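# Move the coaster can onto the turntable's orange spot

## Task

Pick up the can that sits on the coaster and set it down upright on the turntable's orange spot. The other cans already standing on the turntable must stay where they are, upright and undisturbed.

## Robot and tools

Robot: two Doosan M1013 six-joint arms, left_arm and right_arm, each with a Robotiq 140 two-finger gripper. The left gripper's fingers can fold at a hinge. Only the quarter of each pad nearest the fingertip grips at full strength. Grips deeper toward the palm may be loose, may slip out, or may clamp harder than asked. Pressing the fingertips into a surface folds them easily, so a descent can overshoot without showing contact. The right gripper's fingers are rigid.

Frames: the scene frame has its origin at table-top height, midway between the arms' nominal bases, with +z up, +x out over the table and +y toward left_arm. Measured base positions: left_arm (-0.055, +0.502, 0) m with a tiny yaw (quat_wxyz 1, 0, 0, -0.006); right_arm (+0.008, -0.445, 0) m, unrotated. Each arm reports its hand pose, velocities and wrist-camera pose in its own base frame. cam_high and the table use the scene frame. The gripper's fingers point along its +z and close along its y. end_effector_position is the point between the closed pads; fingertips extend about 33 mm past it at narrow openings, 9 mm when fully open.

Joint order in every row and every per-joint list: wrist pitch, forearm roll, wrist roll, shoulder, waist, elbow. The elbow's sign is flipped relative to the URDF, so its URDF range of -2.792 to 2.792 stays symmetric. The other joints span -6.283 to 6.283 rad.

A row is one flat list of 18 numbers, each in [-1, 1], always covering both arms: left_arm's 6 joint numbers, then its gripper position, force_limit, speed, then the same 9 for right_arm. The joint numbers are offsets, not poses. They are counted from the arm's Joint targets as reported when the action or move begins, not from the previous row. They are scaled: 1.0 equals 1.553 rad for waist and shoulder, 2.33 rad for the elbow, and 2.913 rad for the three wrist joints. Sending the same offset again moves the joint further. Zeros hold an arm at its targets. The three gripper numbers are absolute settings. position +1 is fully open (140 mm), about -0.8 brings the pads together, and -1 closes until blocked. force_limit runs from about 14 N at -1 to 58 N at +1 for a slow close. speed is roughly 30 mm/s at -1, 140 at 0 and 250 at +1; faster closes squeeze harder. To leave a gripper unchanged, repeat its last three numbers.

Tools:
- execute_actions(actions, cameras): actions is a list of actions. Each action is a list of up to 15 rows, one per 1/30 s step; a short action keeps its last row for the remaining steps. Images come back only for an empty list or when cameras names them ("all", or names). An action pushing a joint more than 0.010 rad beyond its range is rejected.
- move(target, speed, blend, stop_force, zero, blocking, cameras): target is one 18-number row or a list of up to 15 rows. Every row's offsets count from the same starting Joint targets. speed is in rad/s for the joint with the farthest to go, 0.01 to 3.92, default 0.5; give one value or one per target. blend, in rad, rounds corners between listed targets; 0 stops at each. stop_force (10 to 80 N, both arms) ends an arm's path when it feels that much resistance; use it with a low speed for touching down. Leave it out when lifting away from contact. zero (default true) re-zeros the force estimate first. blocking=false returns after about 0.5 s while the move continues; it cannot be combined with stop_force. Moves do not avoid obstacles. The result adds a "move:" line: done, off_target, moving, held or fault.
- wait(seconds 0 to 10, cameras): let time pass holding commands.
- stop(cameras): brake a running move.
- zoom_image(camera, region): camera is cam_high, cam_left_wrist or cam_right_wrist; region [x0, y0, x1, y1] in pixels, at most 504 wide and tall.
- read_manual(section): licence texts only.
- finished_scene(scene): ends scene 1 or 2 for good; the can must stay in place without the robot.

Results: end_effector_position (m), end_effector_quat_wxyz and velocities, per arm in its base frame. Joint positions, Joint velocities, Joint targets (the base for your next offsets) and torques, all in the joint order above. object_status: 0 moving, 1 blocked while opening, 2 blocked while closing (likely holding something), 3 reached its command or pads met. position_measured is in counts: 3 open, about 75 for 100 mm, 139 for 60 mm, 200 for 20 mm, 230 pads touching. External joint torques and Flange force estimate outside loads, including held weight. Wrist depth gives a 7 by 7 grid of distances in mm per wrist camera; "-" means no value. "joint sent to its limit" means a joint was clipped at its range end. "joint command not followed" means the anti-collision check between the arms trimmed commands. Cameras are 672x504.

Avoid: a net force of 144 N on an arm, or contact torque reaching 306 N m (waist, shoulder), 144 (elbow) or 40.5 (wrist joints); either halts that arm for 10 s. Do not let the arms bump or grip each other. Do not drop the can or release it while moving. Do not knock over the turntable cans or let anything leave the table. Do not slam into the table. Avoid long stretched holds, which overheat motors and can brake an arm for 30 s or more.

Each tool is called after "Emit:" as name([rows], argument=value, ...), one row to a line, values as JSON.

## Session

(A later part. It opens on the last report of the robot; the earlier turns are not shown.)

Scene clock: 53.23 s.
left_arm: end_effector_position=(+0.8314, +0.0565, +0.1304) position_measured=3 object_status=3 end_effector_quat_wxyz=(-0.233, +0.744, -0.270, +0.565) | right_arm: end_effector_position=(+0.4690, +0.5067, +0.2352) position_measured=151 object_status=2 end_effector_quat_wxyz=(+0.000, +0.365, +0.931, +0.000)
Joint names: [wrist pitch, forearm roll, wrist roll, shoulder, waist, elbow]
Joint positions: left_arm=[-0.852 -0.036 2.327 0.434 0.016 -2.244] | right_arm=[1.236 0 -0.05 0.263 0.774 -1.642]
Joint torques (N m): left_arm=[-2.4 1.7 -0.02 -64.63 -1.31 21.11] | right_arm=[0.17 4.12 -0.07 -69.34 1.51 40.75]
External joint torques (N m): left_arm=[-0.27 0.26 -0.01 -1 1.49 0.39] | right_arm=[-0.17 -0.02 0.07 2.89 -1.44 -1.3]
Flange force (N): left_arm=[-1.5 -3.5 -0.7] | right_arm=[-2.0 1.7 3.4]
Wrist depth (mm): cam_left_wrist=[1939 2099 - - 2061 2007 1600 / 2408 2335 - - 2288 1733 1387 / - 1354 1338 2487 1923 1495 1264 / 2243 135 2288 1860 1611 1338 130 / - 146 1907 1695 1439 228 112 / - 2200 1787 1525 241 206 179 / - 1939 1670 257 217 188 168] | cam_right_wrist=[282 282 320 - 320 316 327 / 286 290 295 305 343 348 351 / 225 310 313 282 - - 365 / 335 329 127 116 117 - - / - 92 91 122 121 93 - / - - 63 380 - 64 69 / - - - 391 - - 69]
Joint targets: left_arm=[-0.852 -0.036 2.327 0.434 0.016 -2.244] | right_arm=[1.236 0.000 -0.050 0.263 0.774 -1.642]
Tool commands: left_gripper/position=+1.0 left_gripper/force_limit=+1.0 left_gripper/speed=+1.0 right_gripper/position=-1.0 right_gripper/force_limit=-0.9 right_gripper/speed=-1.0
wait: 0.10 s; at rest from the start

Emit:
wait(seconds=0.1)

Emit:
execute_actions([
  [[0,0,0,0,0,0,1,1,1,0.00017,0,0,-0.0001,-0.00016,0.00014,-1,-0.9,-1],[0,0,0,0,0,0,1,1,1,0.00067,0,0,-0.00039,-0.00062,0.00058,-1,-0.9,-1],[0,0,0,0,0,0,1,1,1,0.0015,0,0,-0.00087,-0.00141,0.0013,-1,-0.9,-1],[0,0,0,0,0,0,1,1,1,0.00268,0,0,-0.00156,-0.0025,0.00231,-1,-0.9,-1],[0,0,0,0,0,0,1,1,1,0.00418,0,0,-0.00245,-0.0039,0.00359,-1,-0.9,-1],[0,0,0,0,0,0,1,1,1,0.00602,0,0,-0.00356,-0.00562,0.00516,-1,-0.9,-1],[0,0,0,0,0,0,1,1,1,0.00819,0,0,-0.00488,-0.00765,0.00699,-1,-0.9,-1],[0,0,0,0,0,0,1,1,1,0.01069,0,0,-0.00644,-0.00999,0.00908,-1,-0.9,-1],[0,0,0,0,0,0,1,1,1,0.01337,0,0,-0.00814,-0.01264,0.01129,-1,-0.9,-1],[0,0,0,0,0,0,1,1,1,0.01604,0,0,-0.00987,-0.01545,0.01348,-1,-0.9,-1],[0,0,0,0,0,0,1,1,1,0.01871,0,0,-0.01163,-0.01826,0.01564,-1,-0.9,-1],[0,0,0,0,0,0,1,1,1,0.02138,0,0,-0.01343,-0.02107,0.01778,-1,-0.9,-1],[0,0,0,0,0,0,1,1,1,0.02405,0,0,-0.01527,-0.02388,0.01989,-1,-0.9,-1],[0,0,0,0,0,0,1,1,1,0.02671,0,0,-0.01714,-0.02669,0.02198,-1,-0.9,-1],[0,0,0,0,0,0,1,1,1,0.02938,0,0,-0.01904,-0.0295,0.02405,-1,-0.9,-1]],
  [[0,0,0,0,0,0,1,1,1,0.00267,0,0,-0.00194,-0.00281,0.00204,-1,-0.9,-1],[0,0,0,0,0,0,1,1,1,0.00533,0,0,-0.00392,-0.00562,0.00405,-1,-0.9,-1],[0,0,0,0,0,0,1,1,1,0.008,0,0,-0.00592,-0.00843,0.00605,-1,-0.9,-1],[0,0,0,0,0,0,1,1,1,0.01066,0,0,-0.00797,-0.01124,0.00802,-1,-0.9,-1],[0,0,0,0,0,0,1,1,1,0.01333,0,0,-0.01005,-0.01405,0.00996,-1,-0.9,-1],[0,0,0,0,0,0,1,1,1,0.01599,0,0,-0.01216,-0.01686,0.01188,-1,-0.9,-1],[0,0,0,0,0,0,1,1,1,0.01865,0,0,-0.0143,-0.01967,0.01378,-1,-0.9,-1],[0,0,0,0,0,0,1,1,1,0.02121,0,0,-0.0164,-0.02248,0.01558,-1,-0.9,-1],[0,0,0,0,0,0,1,1,1,0.02355,0,0,-0.01834,-0.02529,0.01721,-1,-0.9,-1],[0,0,0,0,0,0,1,1,1,0.02567,0,0,-0.02014,-0.0281,0.01867,-1,-0.9,-1],[0,0,0,0,0,0,1,1,1,0.02759,0,0,-0.02177,-0.03091,0.01998,-1,-0.9,-1],[0,0,0,0,0,0,1,1,1,0.02929,0,0,-0.02324,-0.03372,0.02113,-1,-0.9,-1],[0,0,0,0,0,0,1,1,1,0.03078,0,0,-0.02453,-0.03653,0.02213,-1,-0.9,-1],[0,0,0,0,0,0,1,1,1,0.03205,0,0,-0.02565,-0.03934,0.02298,-1,-0.9,-1],[0,0,0,0,0,0,1,1,1,0.03312,0,0,-0.02659,-0.04215,0.02368,-1,-0.9,-1]],
  [[0,0,0,0,0,0,1,1,1,0.00085,0,0,-0.00075,-0.00281,0.00056,-1,-0.9,-1],[0,0,0,0,0,0,1,1,1,0.00148,0,0,-0.00132,-0.00562,0.00098,-1,-0.9,-1],[0,0,0,0,0,0,1,1,1,0.00202,0,0,-0.0018,-0.00843,0.00133,-1,-0.9,-1],[0,0,0,0,0,0,1,1,1,0.00255,0,0,-0.00227,-0.01124,0.00167,-1,-0.9,-1],[0,0,0,0,0,0,1,1,1,0.00308,0,0,-0.00275,-0.01405,0.00202,-1,-0.9,-1],[0,0,0,0,0,0,1,1,1,0.00361,0,0,-0.00323,-0.01686,0.00236,-1,-0.9,-1],[0,0,0,0,0,0,1,1,1,0.00408,0,0,-0.00366,-0.01967,0.00267,-1,-0.9,-1],[0,0,0,0,0,0,1,1,1,0.00455,0,0,-0.00409,-0.02248,0.00297,-1,-0.9,-1],[0,0,0,0,0,0,1,1,1,0.00497,0,0,-0.00446,-0.02529,0.00324,-1,-0.9,-1],[0,0,0,0,0,0,1,1,1,0.00538,0,0,-0.00484,-0.0281,0.0035,-1,-0.9,-1],[0,0,0,0,0,0,1,1,1,0.00573,0,0,-0.00516,-0.03091,0.00373,-1,-0.9,-1],[0,0,0,0,0,0,1,1,1,0.00609,0,0,-0.00549,-0.03372,0.00396,-1,-0.9,-1],[0,0,0,0,0,0,1,1,1,0.00609,0,0,-0.00549,-0.03653,0.00396,-1,-0.9,-1],[0,0,0,0,0,0,1,1,1,0.00609,0,0,-0.00549,-0.03934,0.00396,-1,-0.9,-1],[0,0,0,0,0,0,1,1,1,0.00609,0,0,-0.00549,-0.04215,0.00396,-1,-0.9,-1]],
  [[0,0,0,0,0,0,1,1,1,0,0,0,0,-0.00281,0,-1,-0.9,-1],[0,0,0,0,0,0,1,1,1,0,0,0,0,-0.00562,0,-1,-0.9,-1],[0,0,0,0,0,0,1,1,1,0,0,0,0,-0.00843,0,-1,-0.9,-1],[0,0,0,0,0,0,1,1,1,0,0,0,0,-0.01124,0,-1,-0.9,-1],[0,0,0,0,0,0,1,1,1,0,0,0,0,-0.01405,0,-1,-0.9,-1],[0,0,0,0,0,0,1,1,1,0,0,0,0,-0.01686,0,-1,-0.9,-1],[0,0,0,0,0,0,1,1,1,0,0,0,0,-0.01967,0,-1,-0.9,-1],[0,0,0,0,0,0,1,1,1,-0.00018,0,0,0.00017,-0.02248,-0.00012,-1,-0.9,-1],[0,0,0,0,0,0,1,1,1,-0.00074,0,0,0.00067,-0.02529,-0.00047,-1,-0.9,-1],[0,0,0,0,0,0,1,1,1,-0.00166,0,0,0.00151,-0.0281,-0.00107,-1,-0.9,-1],[0,0,0,0,0,0,1,1,1,-0.00295,0,0,0.00268,-0.03091,-0.0019,-1,-0.9,-1],[0,0,0,0,0,0,1,1,1,-0.00461,0,0,0.00417,-0.03372,-0.00298,-1,-0.9,-1],[0,0,0,0,0,0,1,1,1,-0.00664,0,0,0.00597,-0.03653,-0.00432,-1,-0.9,-1],[0,0,0,0,0,0,1,1,1,-0.00904,0,0,0.00807,-0.03934,-0.00592,-1,-0.9,-1],[0,0,0,0,0,0,1,1,1,-0.01181,0,0,0.01047,-0.04215,-0.00779,-1,-0.9,-1]],
  [[0,0,0,0,0,0,1,1,1,-0.00295,0,0,0.00251,-0.00281,-0.00202,-1,-0.9,-1],[0,0,0,0,0,0,1,1,1,-0.00591,0,0,0.00497,-0.00562,-0.00407,-1,-0.9,-1],[0,0,0,0,0,0,1,1,1,-0.00887,0,0,0.0074,-0.00843,-0.00615,-1,-0.9,-1],[0,0,0,0,0,0,1,1,1,-0.01182,0,0,0.00978,-0.01124,-0.00826,-1,-0.9,-1],[0,0,0,0,0,0,1,1,1,-0.01478,0,0,0.01212,-0.01405,-0.0104,-1,-0.9,-1],[0,0,0,0,0,0,1,1,1,-0.01774,0,0,0.01441,-0.01686,-0.01257,-1,-0.9,-1],[0,0,0,0,0,0,1,1,1,-0.0207,0,0,0.01667,-0.01951,-0.01477,-1,-0.9,-1],[0,0,0,0,0,0,1,1,1,-0.02366,0,0,0.01888,-0.02186,-0.017,-1,-0.9,-1],[0,0,0,0,0,0,1,1,1,-0.02663,0,0,0.02104,-0.02389,-0.01926,-1,-0.9,-1],[0,0,0,0,0,0,1,1,1,-0.02934,0,0,0.02299,-0.0256,-0.02135,-1,-0.9,-1],[0,0,0,0,0,0,1,1,1,-0.03156,0,0,0.02456,-0.02701,-0.02309,-1,-0.9,-1],[0,0,0,0,0,0,1,1,1,-0.0333,0,0,0.02577,-0.0281,-0.02445,-1,-0.9,-1],[0,0,0,0,0,0,1,1,1,-0.03453,0,0,0.02661,-0.02888,-0.02543,-1,-0.9,-1],[0,0,0,0,0,0,1,1,1,-0.03527,0,0,0.02712,-0.02935,-0.02602,-1,-0.9,-1],[0,0,0,0,0,0,1,1,1,-0.03552,0,0,0.02729,-0.02951,-0.02622,-1,-0.9,-1]],
], cameras=["cam_high","cam_right_wrist"])

Scene clock: 58.37 s.
left_arm: end_effector_position=(+0.8314, +0.0565, +0.1304) position_measured=3 object_status=3 end_effector_quat_wxyz=(-0.233, +0.744, -0.270, +0.565) | right_arm: end_effector_position=(+0.4690, +0.5067, +0.2352) position_measured=151 object_status=2 end_effector_quat_wxyz=(+0.000, +0.365, +0.931, +0.000)
Joint names: [wrist pitch, forearm roll, wrist roll, shoulder, waist, elbow]
Joint positions: left_arm=[-0.852 -0.036 2.327 0.434 0.016 -2.244] | right_arm=[1.236 0 -0.05 0.263 0.774 -1.642]
Joint torques (N m): left_arm=[-2.46 1.67 -0.04 -64.38 -1.51 20.93] | right_arm=[0.1 4.14 -0.12 -69.37 1.35 40.79]
External joint torques (N m): left_arm=[-0.2 0.3 0.01 -1.19 1.39 0.59] | right_arm=[-0.11 -0.04 0.12 3.08 -1.27 -1.31]
Flange force (N): left_arm=[-1.0 -3.8 -0.6] | right_arm=[-1.7 2.0 3.4]
Wrist depth (mm): cam_left_wrist=[2221 2080 1972 - 2025 2007 1589 / 2158 2825 2335 2288 2243 1720 1395 / - 1285 2571 2542 1860 1495 1250 / - 135 2790 1923 1623 1354 130 / - 146 1956 1670 1430 229 112 / - 2138 1787 1495 243 205 179 / - 1923 1670 257 216 187 168] | cam_right_wrist=[284 284 318 329 317 317 329 / 291 294 295 338 347 348 346 / 251 313 314 283 - - 369 / 332 330 127 116 117 - 396 / - 92 91 122 121 93 - / - - 62 295 - 64 69 / - - - 376 - - 69]
Joint targets: left_arm=[-0.852 -0.036 2.327 0.434 0.016 -2.244] | right_arm=[1.236 0.000 -0.050 0.263 0.774 -1.642]
Tool commands: left_gripper/position=+1.0 left_gripper/force_limit=+1.0 left_gripper/speed=+1.0 right_gripper/position=-1.0 right_gripper/force_limit=-0.9 right_gripper/speed=-1.0
wait: 0.10 s; at rest from the start

Scene clock: 61.10 s.
left_arm: end_effector_position=(+0.8314, +0.0565, +0.1304) position_measured=3 object_status=3 end_effector_quat_wxyz=(-0.233, +0.744, -0.270, +0.565) | right_arm: end_effector_position=(+0.5918, +0.3516, +0.2715) position_measured=151 object_status=2 end_effector_quat_wxyz=(+0.000, +0.495, +0.869, +0.000)
Joint names: [wrist pitch, forearm roll, wrist roll, shoulder, waist, elbow]
Joint positions: left_arm=[-0.852 -0.036 2.327 0.434 0.016 -2.244] | right_arm=[1.298 0 -0.05 0.242 0.486 -1.601]
Joint torques (N m): left_arm=[-2.47 1.71 -0.01 -64.42 -1.83 21.02] | right_arm=[0.13 4.24 -0.09 -68.21 1.04 41.72]
External joint torques (N m): left_arm=[-0.19 0.24 -0.03 -0.95 1.88 0.37] | right_arm=[-0.14 -0.07 0.09 3.43 -1.12 -1.42]
External joint torques at the end of the 1st action: left_arm=[-0.26 0.22 0.03 -0.88 1.7 0.34] | right_arm=[-0.27 -0.15 0.08 1.87 -5.1 -2.05]
External joint torques at the end of the 2nd action: left_arm=[-0.23 0.26 -0.02 -1.52 1.74 0.41] | right_arm=[0.35 -0.07 0.06 -0.45 -2.51 -2.45]
External joint torques at the end of the 3rd action: left_arm=[-0.3 0.24 -0.01 -1.25 1.76 0.5] | right_arm=[-0.37 -0.05 0.11 3.46 -5.11 -1.39]
External joint torques at the end of the 4th action: left_arm=[-0.25 0.21 -0.06 -1.17 1.95 0.37] | right_arm=[0.07 -0.03 0.1 1.88 0.31 -2.34]
Flange force (N): left_arm=[-1.9 -4.1 -0.6] | right_arm=[-1.5 2.4 3.6]
Flange force at the end of the 1st action (N): left_arm=[-1.8 -3.5 -0.6] | right_arm=[-7.5 0.2 4.0]
Flange force at the end of the 2nd action (N): left_arm=[-1.1 -4.4 -1.3] | right_arm=[-4.6 -4.8 2.9]
Flange force at the end of the 3rd action (N): left_arm=[-1.5 -4.1 -0.8] | right_arm=[-7.1 3.2 3.6]
Flange force at the end of the 4th action (N): left_arm=[-1.8 -4.3 -0.9] | right_arm=[0.5 -1.5 3.9]
Wrist depth (mm): cam_left_wrist=[2243 2099 1830 - 2061 1990 1623 / 2359 - - - 2288 1760 1412 / - 1457 1760 2434 1860 1525 1278 / - 135 2724 1907 1600 1362 130 / - 146 1891 1658 1430 229 112 / - 2061 1830 1536 243 206 179 / 1760 1891 1682 256 217 187 168] | cam_right_wrist=[310 310 310 245 309 - 362 / 328 325 329 330 333 - 382 / 350 349 350 342 357 417 1348 / 362 364 127 116 117 1410 1401 / - 92 91 122 121 93 1477 / - - 57 - - 64 69 / - - - - - - 69]
Joint targets: left_arm=[-0.852 -0.036 2.327 0.434 0.016 -2.244] | right_arm=[1.298 0.000 -0.050 0.242 0.486 -1.601]
camera_calibration:
cam_right_wrist: T_world_to_cam=[[0.855754, 0.51717, 0.0148698, -0.68619], [0.482618, -0.808279, 0.337289, -0.0841325], [0.186455, -0.28146, -0.941284, 0.391134], [0, 0, 0, 1]] pos_world=[0.554885, 0.396963, 0.406749]
Images, in order (width x height): cam_high 672x504, cam_right_wrist 672x504.

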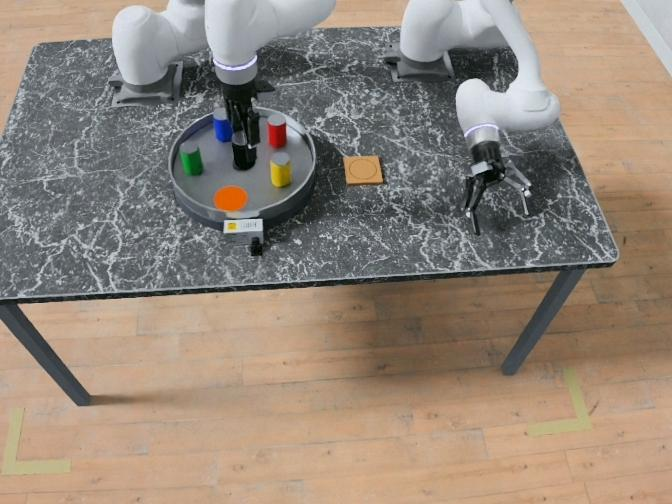

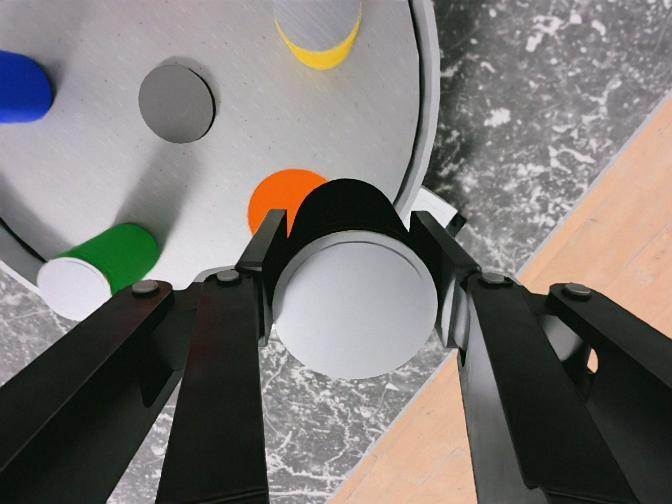

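Emit:
move(target=[0,0,0,0,0,0,1,1,1,-0.02126,0,0,0.01336,0.18546,-0.01768,-1,-0.9,-1], speed=0.4)

Emit:
wait(seconds=0.1, cameras=["cam_right_wrist"])

Scene clock: 64.23 s.
left_arm: end_effector_position=(+0.8314, +0.0565, +0.1304) position_measured=3 object_status=3 end_effector_quat_wxyz=(-0.233, +0.744, -0.270, +0.565) | right_arm: end_effector_position=(+0.4690, +0.5067, +0.2352) position_measured=151 object_status=2 end_effector_quat_wxyz=(+0.000, +0.365, +0.931, +0.000)
Joint names: [wrist pitch, forearm roll, wrist roll, shoulder, waist, elbow]
Joint positions: left_arm=[-0.852 -0.036 2.327 0.434 0.016 -2.244] | right_arm=[1.236 0 -0.05 0.263 0.774 -1.642]
Joint torques (N m): left_arm=[-2.41 1.71 0.03 -64.22 -1.55 20.96] | right_arm=[0.14 4.13 -0.08 -69.37 2.1 40.84]
External joint torques (N m): left_arm=[-0.24 0.25 -0.06 -1.01 1.59 0.44] | right_arm=[-0.17 -0.05 0.09 3.61 -2.46 -1.38]
Flange force (N): left_arm=[-1.6 -3.7 -0.6] | right_arm=[-3.4 2.5 3.9]
Wrist depth (mm): cam_left_wrist=[1972 2061 2061 1787 2007 1990 1623 / - - - - 2359 1733 1439 / - 1307 1467 2460 1907 1525 1257 / - 146 2692 1875 1611 1362 130 / - 146 1907 1682 1476 229 112 / - 1816 1816 1536 242 206 179 / 1733 1875 1646 256 216 188 168] | cam_right_wrist=[284 284 321 326 317 319 325 / 252 291 295 300 343 343 343 / 253 312 311 282 - - 362 / 334 330 127 116 117 401 404 / - 92 91 122 121 93 412 / - - 63 365 - 64 69 / - - - 369 - - 69]
Joint targets: left_arm=[-0.852 -0.036 2.327 0.434 0.016 -2.244] | right_arm=[1.236 0.000 -0.050 0.263 0.774 -1.642]
move: done

Scene clock: 64.33 s.
left_arm: end_effector_position=(+0.8314, +0.0565, +0.1304) position_measured=3 object_status=3 end_effector_quat_wxyz=(-0.233, +0.744, -0.270, +0.565) | right_arm: end_effector_position=(+0.4690, +0.5067, +0.2352) position_measured=151 object_status=2 end_effector_quat_wxyz=(+0.000, +0.365, +0.931, +0.000)
Joint names: [wrist pitch, forearm roll, wrist roll, shoulder, waist, elbow]
Joint positions: left_arm=[-0.852 -0.036 2.327 0.434 0.016 -2.244] | right_arm=[1.236 0 -0.05 0.263 0.774 -1.642]
Joint torques (N m): left_arm=[-2.44 1.73 -0.05 -64.31 -1.73 20.95] | right_arm=[0.11 4.14 -0.09 -69.3 1.4 40.78]
External joint torques (N m): left_arm=[-0.22 0.23 0.02 -1.08 1.71 0.47] | right_arm=[-0.11 -0.05 0.09 3.1 -1.46 -1.39]
Flange force (N): left_arm=[-1.5 -3.9 -0.6] | right_arm=[-2.0 1.8 3.5]
Wrist depth (mm): cam_left_wrist=[1658 1956 2288 2359 2061 1956 1634 / 2243 - 2408 - 2359 1760 1421 / - 1346 1300 2311 1891 1495 1257 / - 136 2692 1891 1634 1323 130 / - 1546 1875 1658 1430 229 112 / - 2061 1830 1525 242 206 179 / 1720 1956 1682 257 216 187 168] | cam_right_wrist=[279 283 319 330 316 317 328 / 232 291 296 304 - 338 346 / 237 313 314 301 380 - - / 333 330 127 116 118 390 - / - 92 91 122 121 93 - / - - 63 373 - 64 69 / - - - 394 - - 69]
Joint targets: left_arm=[-0.852 -0.036 2.327 0.434 0.016 -2.244] | right_arm=[1.236 0.000 -0.050 0.263 0.774 -1.642]
Tool commands: left_gripper/position=+1.0 left_gripper/force_limit=+1.0 left_gripper/speed=+1.0 right_gripper/position=-1.0 right_gripper/force_limit=-0.9 right_gripper/speed=-1.0
wait: 0.10 s; no rest
camera_calibration:
cam_right_wrist: T_world_to_cam=[[0.673587, 0.73896, 0.0147809, -0.68774], [0.692387, -0.637879, 0.337209, -0.0719742], [0.258613, -0.216906, -0.941314, 0.356962], [0, 0, 0, 1]] pos_world=[0.420771, 0.539729, 0.370449]
Images, in order (width x height): cam_right_wrist 672x504.

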